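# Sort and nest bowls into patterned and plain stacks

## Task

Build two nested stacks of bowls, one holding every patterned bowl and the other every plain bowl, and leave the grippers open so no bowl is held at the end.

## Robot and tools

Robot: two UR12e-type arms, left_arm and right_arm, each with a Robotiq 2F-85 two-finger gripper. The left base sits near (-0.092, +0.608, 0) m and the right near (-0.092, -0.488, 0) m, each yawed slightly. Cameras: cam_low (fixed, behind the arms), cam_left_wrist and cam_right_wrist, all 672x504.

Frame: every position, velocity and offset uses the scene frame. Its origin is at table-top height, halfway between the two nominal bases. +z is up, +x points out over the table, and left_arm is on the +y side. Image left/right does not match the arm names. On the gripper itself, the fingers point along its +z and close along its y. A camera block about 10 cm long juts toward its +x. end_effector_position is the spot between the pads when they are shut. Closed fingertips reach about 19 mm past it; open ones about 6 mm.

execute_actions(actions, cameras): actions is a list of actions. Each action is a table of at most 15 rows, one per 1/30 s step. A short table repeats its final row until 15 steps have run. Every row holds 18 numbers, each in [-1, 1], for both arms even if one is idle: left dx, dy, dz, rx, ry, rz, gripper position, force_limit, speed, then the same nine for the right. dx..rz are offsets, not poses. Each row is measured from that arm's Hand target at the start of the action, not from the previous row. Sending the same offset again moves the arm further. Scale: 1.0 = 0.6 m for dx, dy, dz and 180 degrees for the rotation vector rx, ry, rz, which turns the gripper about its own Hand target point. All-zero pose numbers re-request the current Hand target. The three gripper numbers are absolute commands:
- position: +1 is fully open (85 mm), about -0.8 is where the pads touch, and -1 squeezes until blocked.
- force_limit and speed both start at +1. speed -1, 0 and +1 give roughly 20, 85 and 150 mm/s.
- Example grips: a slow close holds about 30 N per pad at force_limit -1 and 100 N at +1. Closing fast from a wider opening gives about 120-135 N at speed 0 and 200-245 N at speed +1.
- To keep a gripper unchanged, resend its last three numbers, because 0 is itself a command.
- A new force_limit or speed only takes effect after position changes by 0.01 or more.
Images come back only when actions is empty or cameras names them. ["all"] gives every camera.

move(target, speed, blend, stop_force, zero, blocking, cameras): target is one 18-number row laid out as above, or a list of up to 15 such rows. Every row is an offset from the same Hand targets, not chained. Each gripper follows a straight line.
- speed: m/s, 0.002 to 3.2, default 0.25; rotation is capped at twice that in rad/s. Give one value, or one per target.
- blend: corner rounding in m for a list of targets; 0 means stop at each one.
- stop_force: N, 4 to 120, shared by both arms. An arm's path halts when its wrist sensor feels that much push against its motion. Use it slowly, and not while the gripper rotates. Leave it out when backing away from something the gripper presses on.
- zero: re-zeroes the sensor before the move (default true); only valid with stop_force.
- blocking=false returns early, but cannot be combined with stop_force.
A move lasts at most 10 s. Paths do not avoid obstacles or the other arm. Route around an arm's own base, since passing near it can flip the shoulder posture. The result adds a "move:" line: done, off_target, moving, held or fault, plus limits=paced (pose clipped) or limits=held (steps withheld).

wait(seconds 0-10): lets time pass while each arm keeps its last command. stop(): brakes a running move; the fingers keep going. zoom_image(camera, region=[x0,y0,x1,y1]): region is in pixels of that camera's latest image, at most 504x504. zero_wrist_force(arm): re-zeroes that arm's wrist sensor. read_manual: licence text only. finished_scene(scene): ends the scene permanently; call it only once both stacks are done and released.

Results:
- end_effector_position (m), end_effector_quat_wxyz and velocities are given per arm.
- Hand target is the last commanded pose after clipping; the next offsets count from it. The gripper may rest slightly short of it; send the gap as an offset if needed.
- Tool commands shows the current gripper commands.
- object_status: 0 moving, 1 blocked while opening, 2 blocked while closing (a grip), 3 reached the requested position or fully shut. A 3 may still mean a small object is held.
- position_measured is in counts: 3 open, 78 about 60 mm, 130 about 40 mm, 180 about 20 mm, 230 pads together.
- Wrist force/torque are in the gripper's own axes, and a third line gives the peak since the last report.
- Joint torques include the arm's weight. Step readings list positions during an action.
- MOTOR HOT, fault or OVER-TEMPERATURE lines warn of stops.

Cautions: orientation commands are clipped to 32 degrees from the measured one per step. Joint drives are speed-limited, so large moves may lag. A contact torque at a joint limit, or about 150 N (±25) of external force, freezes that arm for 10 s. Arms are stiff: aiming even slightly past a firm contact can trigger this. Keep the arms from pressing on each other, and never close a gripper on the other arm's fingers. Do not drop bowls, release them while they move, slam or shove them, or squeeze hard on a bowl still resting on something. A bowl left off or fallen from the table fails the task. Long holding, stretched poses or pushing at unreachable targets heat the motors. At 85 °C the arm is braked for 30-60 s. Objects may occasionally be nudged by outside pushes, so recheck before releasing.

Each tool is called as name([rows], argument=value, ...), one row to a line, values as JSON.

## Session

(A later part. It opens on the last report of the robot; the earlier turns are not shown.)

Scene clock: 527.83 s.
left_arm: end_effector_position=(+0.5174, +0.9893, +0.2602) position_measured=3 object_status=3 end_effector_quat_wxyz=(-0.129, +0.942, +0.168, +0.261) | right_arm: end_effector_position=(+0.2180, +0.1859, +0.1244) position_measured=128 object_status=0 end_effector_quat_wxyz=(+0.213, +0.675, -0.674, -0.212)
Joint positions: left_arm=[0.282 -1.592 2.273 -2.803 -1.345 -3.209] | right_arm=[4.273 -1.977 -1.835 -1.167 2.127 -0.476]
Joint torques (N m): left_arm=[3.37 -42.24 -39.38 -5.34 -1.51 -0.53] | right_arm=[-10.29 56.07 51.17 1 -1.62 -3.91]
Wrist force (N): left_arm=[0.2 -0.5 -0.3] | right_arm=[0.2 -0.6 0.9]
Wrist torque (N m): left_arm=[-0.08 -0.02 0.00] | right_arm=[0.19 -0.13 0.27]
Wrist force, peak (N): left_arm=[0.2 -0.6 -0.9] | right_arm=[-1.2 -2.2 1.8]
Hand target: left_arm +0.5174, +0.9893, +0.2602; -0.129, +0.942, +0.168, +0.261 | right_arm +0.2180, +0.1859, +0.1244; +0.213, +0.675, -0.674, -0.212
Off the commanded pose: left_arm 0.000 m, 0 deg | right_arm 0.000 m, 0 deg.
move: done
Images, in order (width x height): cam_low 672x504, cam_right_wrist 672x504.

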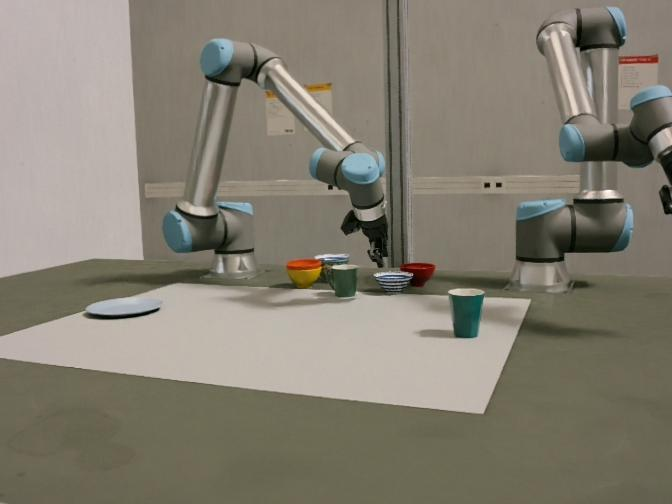

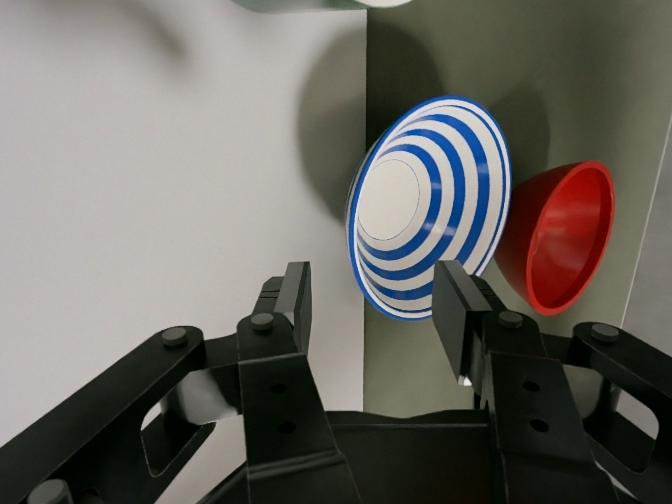

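move([
  [0,0,0,0,0,0,1,1,1,-0.0543,0.0033,-0.0955,0,0,0,0,-0.5,-1],
  [0,0,0,0,0,0,1,1,1,-0.0543,0.0033,-0.0955,0,0,0,-1,-0.5,-1],
  [0,0,0,0,0,0,1,1,1,-0.0543,0.0033,0.1095,0,0,0,-1,-0.5,-1],
  [0,0,0,0,0,0,1,1,1,-0.32,-0.4408,0.0678,0,0,0,-1,-0.5,-1],
], speed=[0.12,0.12,0.15,0.25], blend=[0,0,0.03,0], cameras=["cam_low","cam_right_wrist"])

zoom_image(camera="cam_low", region=[300, 225, 370, 285])

Scene clock: 558.57 s.
left_arm: end_effector_position=(+0.5174, +0.9893, +0.2602) position_measured=3 object_status=3 end_effector_quat_wxyz=(-0.129, +0.942, +0.168, +0.261) | right_arm: end_effector_position=(+0.0261, -0.0784, +0.1650) position_measured=223 object_status=2 end_effector_quat_wxyz=(+0.213, +0.675, -0.674, -0.212)
Joint positions: left_arm=[0.282 -1.592 2.273 -2.803 -1.345 -3.209] | right_arm=[4.428 -1.426 -2.418 -1.037 2.161 -0.295]
Joint torques (N m): left_arm=[2.11 -41.02 -39.23 -5.24 -2.04 -0.55] | right_arm=[6.64 38.72 27.97 1.43 5.03 3.97]
Wrist force (N): left_arm=[0.2 -0.2 -0.3] | right_arm=[0.9 -1.7 3.2]
Wrist torque (N m): left_arm=[-0.03 -0.03 0.00] | right_arm=[0.37 -0.39 0.06]
Wrist force, peak (N): left_arm=[0.6 -0.4 -0.8] | right_arm=[2.9 -0.6 3.9]
Hand target: left_arm +0.5174, +0.9893, +0.2602; -0.129, +0.942, +0.168, +0.261 | right_arm +0.0260, -0.0785, +0.1650; +0.213, +0.675, -0.674, -0.212
Off the commanded pose: left_arm 0.000 m, 0 deg | right_arm 0.000 m, 0 deg.
move: done
Images, in order (width x height): cam_low 672x504, cam_right_wrist 672x504.

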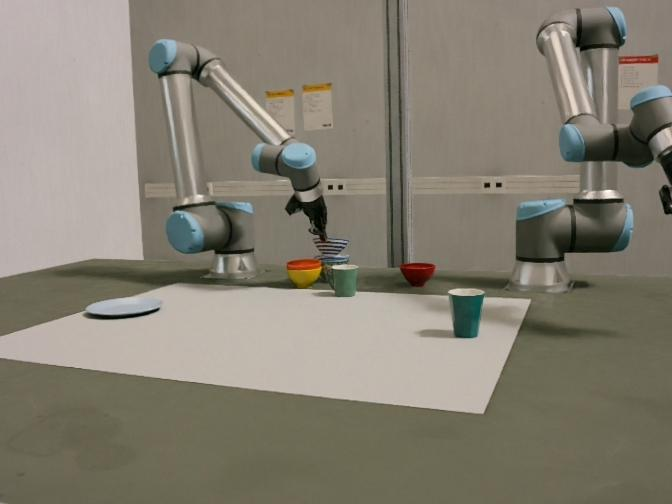

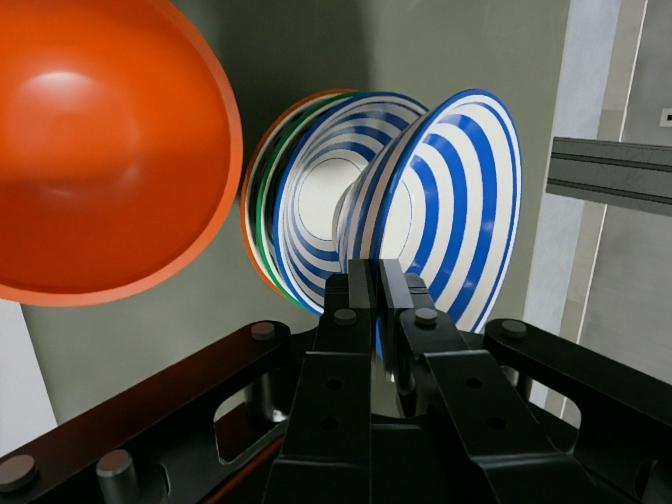

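Scaled by 7.200 from the camera's 672x504 image, which has a finer 960x720 frame.

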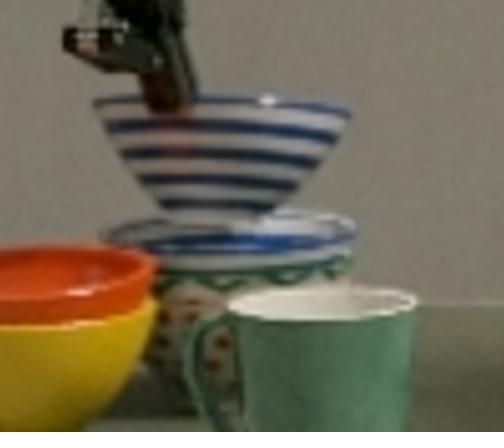

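move([
  [0,0,0,0,0,0,1,1,1,-0.003,0.0025,-0.06,0.013,0,0,-1,-0.5,-1],
  [0,0,0,0,0,0,1,1,1,-0.003,0.0025,-0.12,0.013,0,0,-1,-0.5,-1],
], speed=[0.06,0.03], stop_force=5, cameras=["cam_low","cam_right_wrist"])

zoom_image(camera="cam_low", region=[300, 225, 370, 285])

Scene clock: 575.17 s.
left_arm: end_effector_position=(+0.5174, +0.9893, +0.2602) position_measured=3 object_status=3 end_effector_quat_wxyz=(-0.129, +0.942, +0.168, +0.261) | right_arm: end_effector_position=(+0.0242, -0.0771, +0.1045) position_measured=223 object_status=2 end_effector_quat_wxyz=(+0.199, +0.679, -0.670, -0.226)
Joint positions: left_arm=[0.282 -1.592 2.273 -2.803 -1.345 -3.209] | right_arm=[4.428 -1.529 -2.492 -0.821 2.171 -0.297]
Joint torques (N m): left_arm=[2.28 -42.09 -39.89 -5.32 -1.88 -0.69] | right_arm=[-4.53 42.89 45.83 1.5 3.17 3.05]
Wrist force (N): left_arm=[0.1 -0.4 -0.8] | right_arm=[0.9 0.2 1.3]
Wrist torque (N m): left_arm=[-0.07 -0.01 0.00] | right_arm=[0.07 -0.33 0.28]
Wrist force, peak (N): left_arm=[0.6 -0.2 -1.0] | right_arm=[1.0 -2.1 3.6]
Hand target: left_arm +0.5174, +0.9893, +0.2602; -0.129, +0.942, +0.168, +0.261 | right_arm +0.0242, -0.0771, +0.1045; +0.199, +0.679, -0.670, -0.226 (not the last commanded pose)
Off the commanded pose: left_arm 0.000 m, 0 deg | right_arm 0.011 m, 0 deg.
move: contact (right_arm); path passed 1 of 2 targets
Images, in order (width x height): cam_low 672x504, cam_right_wrist 672x504.

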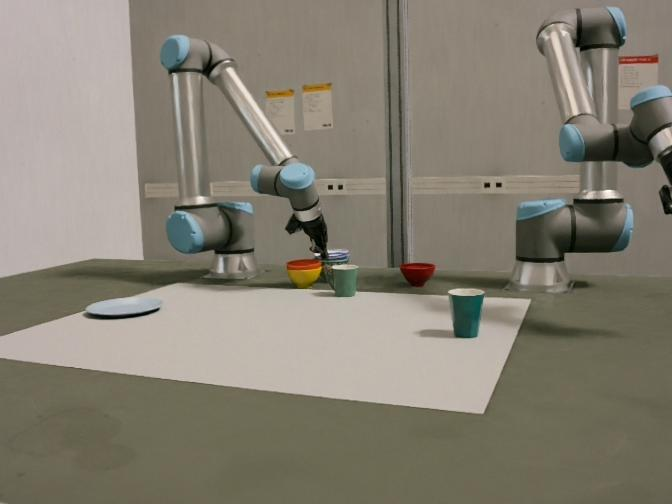

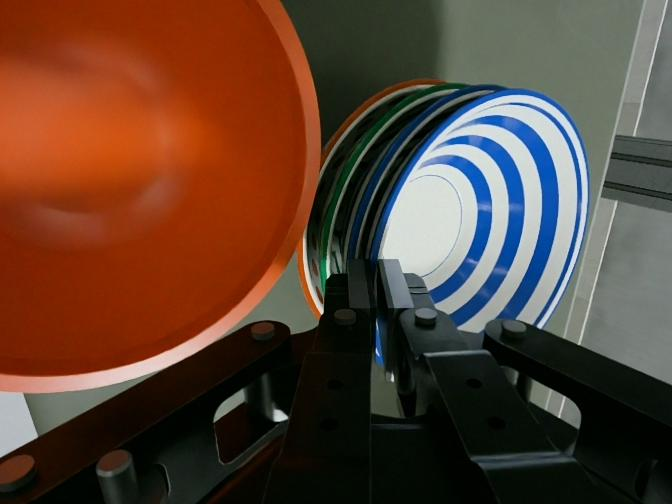

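Scaled by 7.200 from the camera's 672x504 image, which has a finer 960x720 frame.

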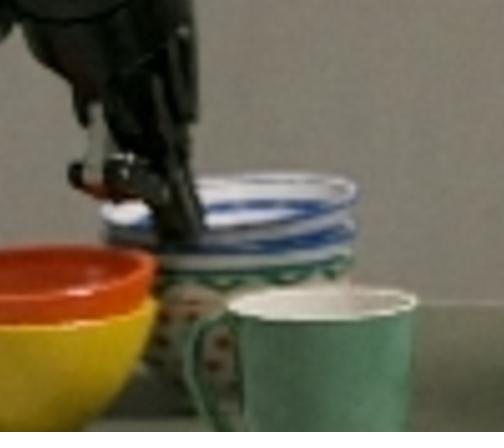

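move([
  [0,0,0,0,0,0,1,1,1,0,0,0,0,0,0,-0.55,-0.5,-1],
  [0,0,0,0,0,0,1,1,1,0.0669,-0.0038,0.0955,0,0,0,-0.55,-0.5,-1],
  [0,0,0,0,0,0,1,1,1,0.0345,0.5118,0.0575,-0.013,-0.111,-0.0023,0,-0.5,-1],
], speed=[0.1,0.1,0.3], blend=[0,0.01,0], cameras=["cam_low","cam_right_wrist"])

zoom_image(camera="cam_low", region=[300, 225, 370, 285])

zoom_image(camera="cam_right_wrist", region=[320, 60, 572, 360])

Scene clock: 612.07 s.
left_arm: end_effector_position=(+0.5174, +0.9893, +0.2602) position_measured=3 object_status=3 end_effector_quat_wxyz=(-0.129, +0.942, +0.168, +0.261) | right_arm: end_effector_position=(+0.0449, +0.2300, +0.1390) position_measured=128 object_status=0 end_effector_quat_wxyz=(+0.093, +0.701, -0.701, -0.092)
Joint positions: left_arm=[0.282 -1.592 2.273 -2.803 -1.345 -3.209] | right_arm=[4.621 -1.838 -1.977 -0.913 1.833 -0.053]
Joint torques (N m): left_arm=[3.11 -41.81 -39.29 -5.3 -2.25 -0.63] | right_arm=[8.44 44.81 53.37 1.83 -2.08 3.76]
Wrist force (N): left_arm=[0.1 -0.2 -0.7] | right_arm=[0.6 0.0 1.3]
Wrist torque (N m): left_arm=[-0.03 -0.03 0.00] | right_arm=[0.28 -0.19 0.13]
Wrist force, peak (N): left_arm=[0.6 -0.6 -0.6] | right_arm=[2.9 -0.1 -0.3]
Hand target: left_arm +0.5174, +0.9893, +0.2602; -0.129, +0.942, +0.168, +0.261 | right_arm +0.0449, +0.2300, +0.1390; +0.093, +0.701, -0.701, -0.092
Off the commanded pose: left_arm 0.000 m, 0 deg | right_arm 0.000 m, 0 deg.
move: done
Images, in order (width x height): cam_low 672x504, cam_right_wrist 672x504.

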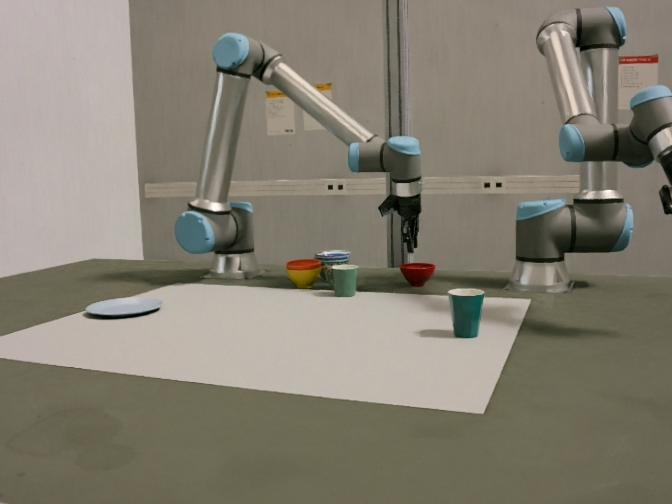

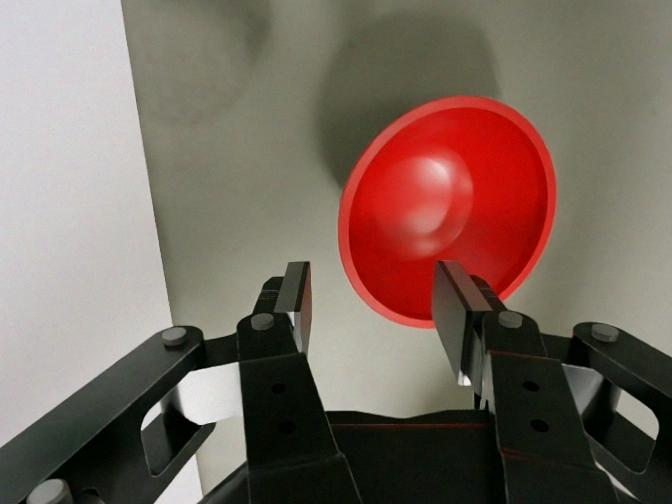

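Scaled by 7.200 from the camera's 672x504 image, which has a finer 960x720 frame.

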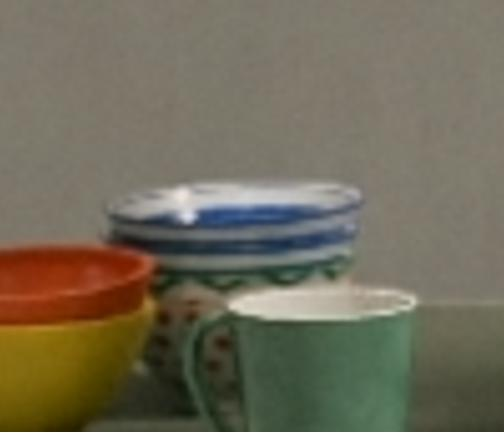

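Scaled by 1.680 from the camera's 672x504 image, which has a finer 960x720 frame.

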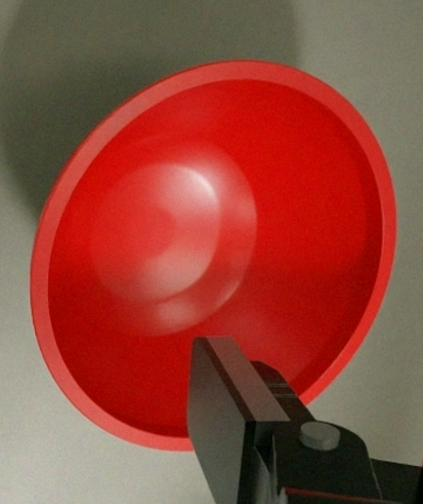

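move([
  [0,0,0,0,0,0,1,1,1,-0.0138,-0.0012,-0.1123,0,0,0,0,-0.5,-1],
  [0,0,0,0,0,0,1,1,1,-0.0138,-0.0012,-0.1123,0,0,0,-1,-0.5,-1],
  [0,0,0,0,0,0,1,1,1,-0.0138,-0.0012,0.1017,0,0,0,-1,-0.5,-1],
  [0,0,0,0,0,0,1,1,1,0.174,-0.5908,0.0433,0,0,0,-1,-0.5,-1],
], speed=[0.12,0.12,0.15,0.25], blend=[0,0,0.03,0], cameras=["cam_low","cam_right_wrist"])

zoom_image(camera="cam_low", region=[265, 215, 365, 295])

Scene clock: 645.03 s.
left_arm: end_effector_position=(+0.5174, +0.9893, +0.2602) position_measured=3 object_status=3 end_effector_quat_wxyz=(-0.129, +0.942, +0.168, +0.261) | right_arm: end_effector_position=(+0.1492, -0.1243, +0.1649) position_measured=221 object_status=2 end_effector_quat_wxyz=(+0.093, +0.701, -0.701, -0.092)
Joint positions: left_arm=[0.282 -1.592 2.273 -2.803 -1.345 -3.209] | right_arm=[4.329 -1.342 -2.409 -1.053 1.817 -0.354]
Joint torques (N m): left_arm=[2.34 -41.48 -39.66 -5.19 -2.5 -0.47] | right_arm=[-13.96 34.39 30.92 2.26 -2.29 -4.36]
Wrist force (N): left_arm=[0.0 -0.2 -0.1] | right_arm=[1.0 0.4 1.9]
Wrist torque (N m): left_arm=[-0.03 -0.01 0.00] | right_arm=[0.42 -0.26 0.34]
Wrist force, peak (N): left_arm=[-0.1 -0.2 -1.1] | right_arm=[0.8 -0.6 3.7]
Hand target: left_arm +0.5174, +0.9893, +0.2602; -0.129, +0.942, +0.168, +0.261 | right_arm +0.1493, -0.1245, +0.1649; +0.093, +0.701, -0.701, -0.092
Off the commanded pose: left_arm 0.000 m, 0 deg | right_arm 0.000 m, 0 deg.
move: done
Images, in order (width x height): cam_low 672x504, cam_right_wrist 672x504.

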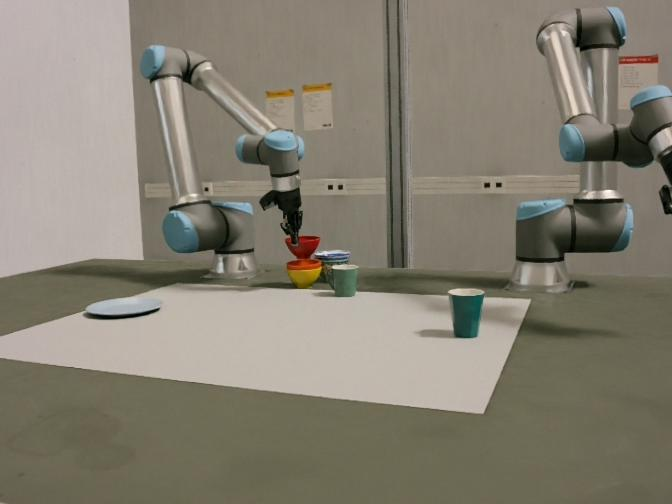

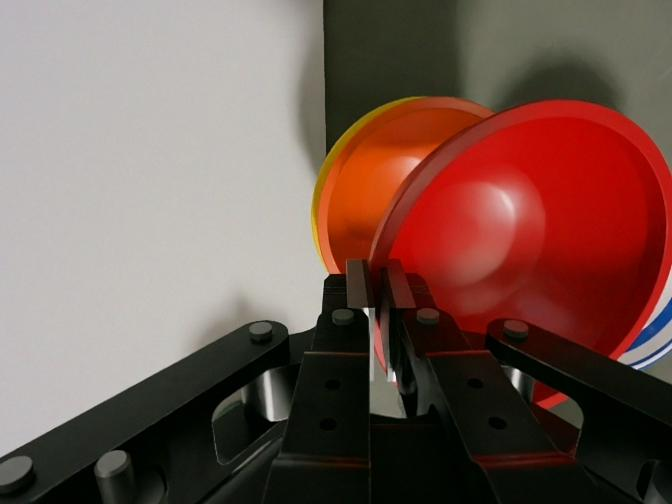

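Scaled by 5.040 from the camera's 672x504 image, which has a finer 960x720 frame.

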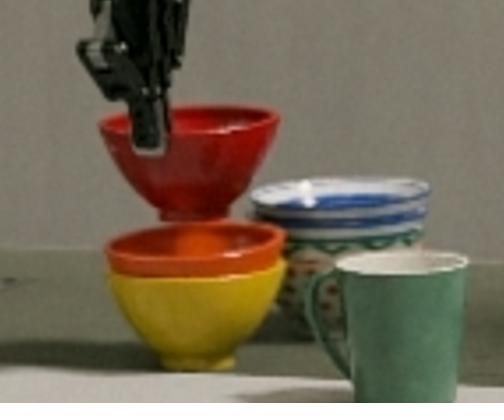

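move([
  [0,0,0,0,0,0,1,1,1,0.0005,0.002,-0.06,0,0,0,-1,-0.5,-1],
  [0,0,0,0,0,0,1,1,1,0.0005,0.002,-0.13,0,0,0,-1,-0.5,-1],
], speed=[0.06,0.03], stop_force=5, cameras=["cam_low","cam_right_wrist"])

zoom_image(camera="cam_low", region=[265, 215, 365, 295])

Scene clock: 655.97 s.
left_arm: end_effector_position=(+0.5174, +0.9893, +0.2602) position_measured=3 object_status=3 end_effector_quat_wxyz=(-0.129, +0.942, +0.168, +0.261) | right_arm: end_effector_position=(+0.1496, -0.1234, +0.0974) position_measured=221 object_status=2 end_effector_quat_wxyz=(+0.093, +0.701, -0.701, -0.092)
Joint positions: left_arm=[0.282 -1.592 2.273 -2.803 -1.345 -3.209] | right_arm=[4.329 -1.455 -2.478 -0.871 1.817 -0.354]
Joint torques (N m): left_arm=[2.4 -41.7 -39.21 -5.26 -2.63 -0.48] | right_arm=[-3 39.59 49.06 1.47 0.62 3.64]
Wrist force (N): left_arm=[-0.1 -0.2 -0.3] | right_arm=[0.7 0.5 1.7]
Wrist torque (N m): left_arm=[-0.04 0.01 -0.01] | right_arm=[0.25 -0.25 0.34]
Wrist force, peak (N): left_arm=[0.5 -0.2 -0.9] | right_arm=[1.4 0.1 -4.8]
Hand target: left_arm +0.5174, +0.9893, +0.2602; -0.129, +0.942, +0.168, +0.261 | right_arm +0.1496, -0.1234, +0.0974; +0.093, +0.701, -0.701, -0.092 (not the last commanded pose)
Off the commanded pose: left_arm 0.000 m, 0 deg | right_arm 0.010 m, 0 deg.
move: contact (right_arm); path passed 1 of 2 targets
Images, in order (width x height): cam_low 672x504, cam_right_wrist 672x504.

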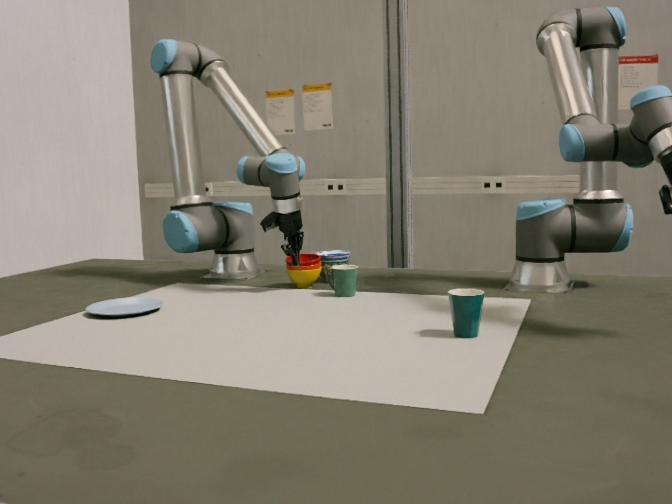

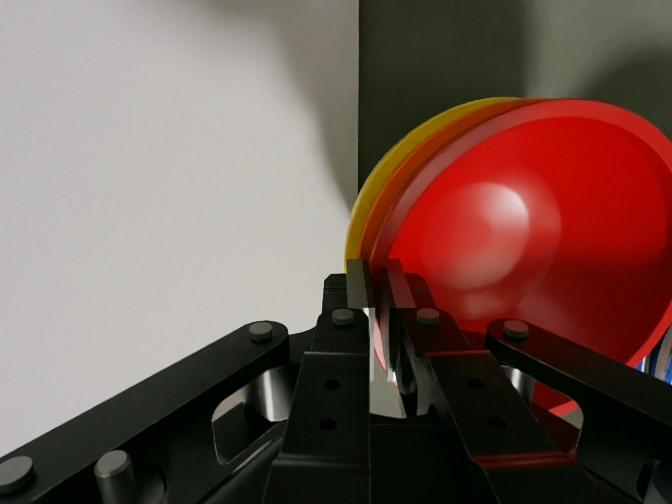

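Scaled by 5.040 from the camera's 672x504 image, which has a finer 960x720 frame.

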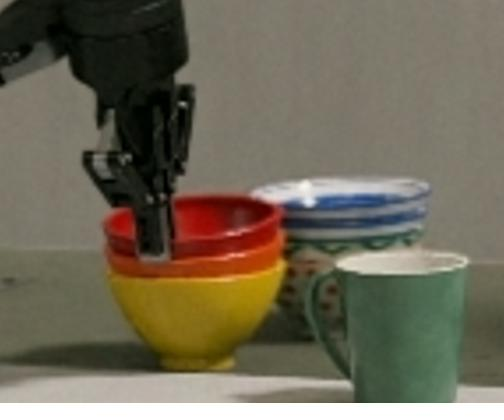

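move([
  [0,0,0,0,0,0,1,1,1,0,0,0,0,0,0,-0.55,-0.5,-1],
  [0,0,0,0,0,0,1,1,1,0.0302,0,0.1127,0,0,0,-0.55,-0.5,-1],
  [0,0,0,0,0,0,1,1,1,-0.1827,-0.211,0.371,0,-0.0833,0,-0.55,-0.5,-1],
], speed=[0.1,0.1,0.25], blend=[0,0.02,0], cameras=["cam_low","cam_right_wrist"])

zoom_image(camera="cam_low", region=[280, 235, 365, 295])

zoom_image(camera="cam_right_wrist", region=[170, 60, 520, 380])

Scene clock: 668.73 s.
left_arm: end_effector_position=(+0.5174, +0.9893, +0.2602) position_measured=3 object_status=3 end_effector_quat_wxyz=(-0.129, +0.942, +0.168, +0.261) | right_arm: end_effector_position=(+0.0400, -0.2500, +0.3200) position_measured=199 object_status=3 end_effector_quat_wxyz=(+0.001, +0.707, -0.707, +0.001)
Joint positions: left_arm=[0.282 -1.592 2.273 -2.803 -1.345 -3.209] | right_arm=[4.857 -0.672 -2.396 -1.646 1.572 0.186]
Joint torques (N m): left_arm=[2.95 -40.49 -39.3 -5.45 -2.92 -0.49] | right_arm=[9.69 -4.08 62.21 1.82 -2.53 4.01]
Wrist force (N): left_arm=[0.0 0.1 -0.3] | right_arm=[0.7 0.3 0.7]
Wrist torque (N m): left_arm=[0.02 0.00 -0.01] | right_arm=[0.16 -0.36 0.04]
Wrist force, peak (N): left_arm=[0.8 -0.4 -0.8] | right_arm=[0.5 0.2 2.5]
Hand target: left_arm +0.5174, +0.9893, +0.2602; -0.129, +0.942, +0.168, +0.261 | right_arm +0.0400, -0.2500, +0.3200; +0.001, +0.707, -0.707, +0.001
Off the commanded pose: left_arm 0.000 m, 0 deg | right_arm 0.000 m, 0 deg.
move: done
Images, in order (width x height): cam_low 672x504, cam_right_wrist 672x504.

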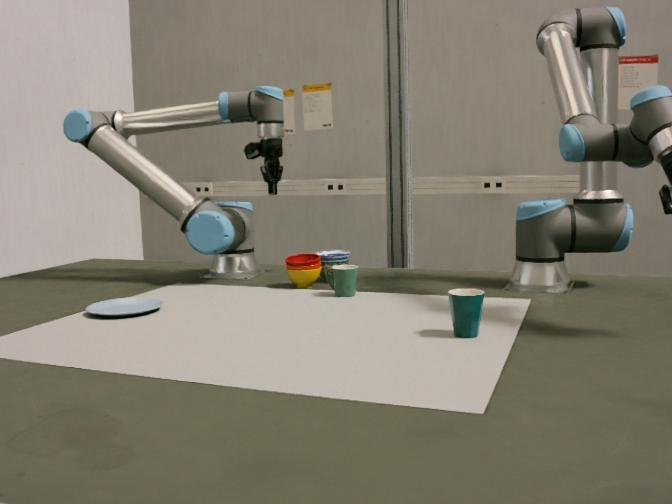

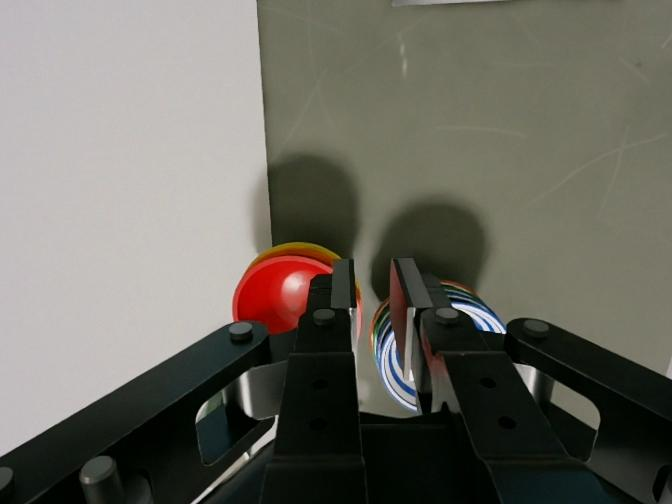

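Scaled by 5.929 from the camera's 672x504 image, which has a finer 960x720 frame.

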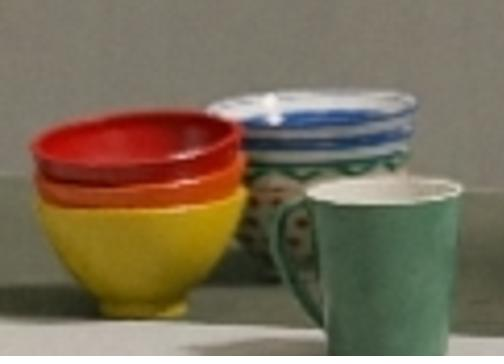

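Scaled by 1.440 from the camera's 672x504 image, which has a finer 960x720 frame.

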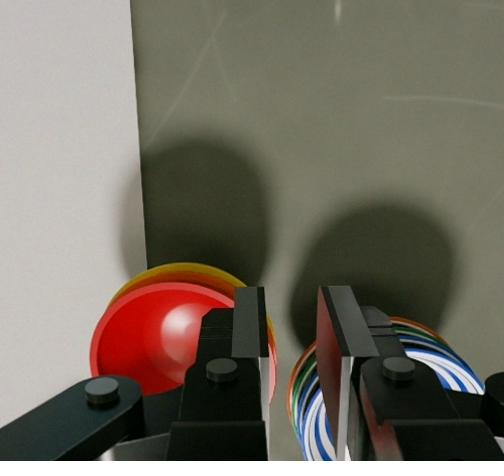

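move(target=[0,0,0,0,0,0,1,1,1,0.1,0.267,-0.03,0,0,0,-0.55,-0.5,-1], speed=0.3, cameras=["cam_right_wrist"])

zoom_image(camera="cam_right_wrist", region=[230, 40, 580, 330])

Scene clock: 693.27 s.
left_arm: end_effector_position=(+0.5174, +0.9893, +0.2602) position_measured=3 object_status=3 end_effector_quat_wxyz=(-0.129, +0.942, +0.168, +0.261) | right_arm: end_effector_position=(+0.0999, -0.0899, +0.3020) position_measured=199 object_status=3 end_effector_quat_wxyz=(+0.001, +0.707, -0.707, +0.001)
Joint positions: left_arm=[0.282 -1.592 2.273 -2.803 -1.345 -3.209] | right_arm=[4.627 -1.124 -2.278 -1.313 1.571 -0.044]
Joint torques (N m): left_arm=[2 -41.1 -39.32 -5.23 -2.94 -0.42] | right_arm=[-6.91 2.7 61.6 8.39 2.98 -4.15]
Wrist force (N): left_arm=[-0.1 -0.2 -0.6] | right_arm=[0.3 -0.1 1.6]
Wrist torque (N m): left_arm=[-0.03 0.03 -0.01] | right_arm=[0.08 -0.14 0.24]
Wrist force, peak (N): left_arm=[0.6 -0.4 -1.1] | right_arm=[2.8 0.9 1.0]
Hand target: left_arm +0.5174, +0.9893, +0.2602; -0.129, +0.942, +0.168, +0.261 | right_arm +0.1000, -0.0898, +0.3020; +0.001, +0.707, -0.707, +0.001
Off the commanded pose: left_arm 0.000 m, 0 deg | right_arm 0.000 m, 0 deg.
move: done
Images, in order (width x height): cam_right_wrist 672x504.

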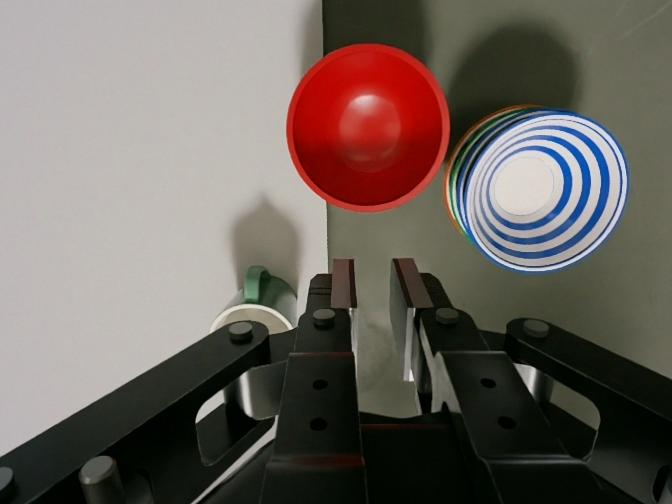

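Scaled by 1.440 from the camera's 672x504 image, which has a finer 960x720 frame.

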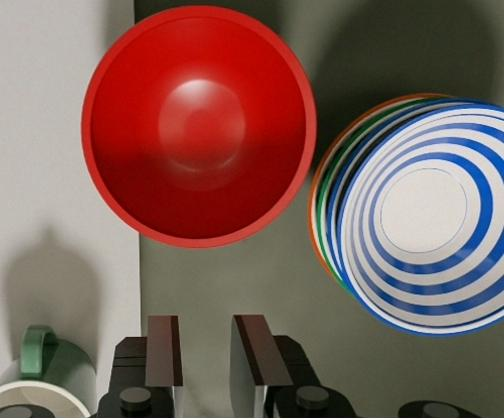

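finished_scene(scene=2)

The scene is finished: the task was done.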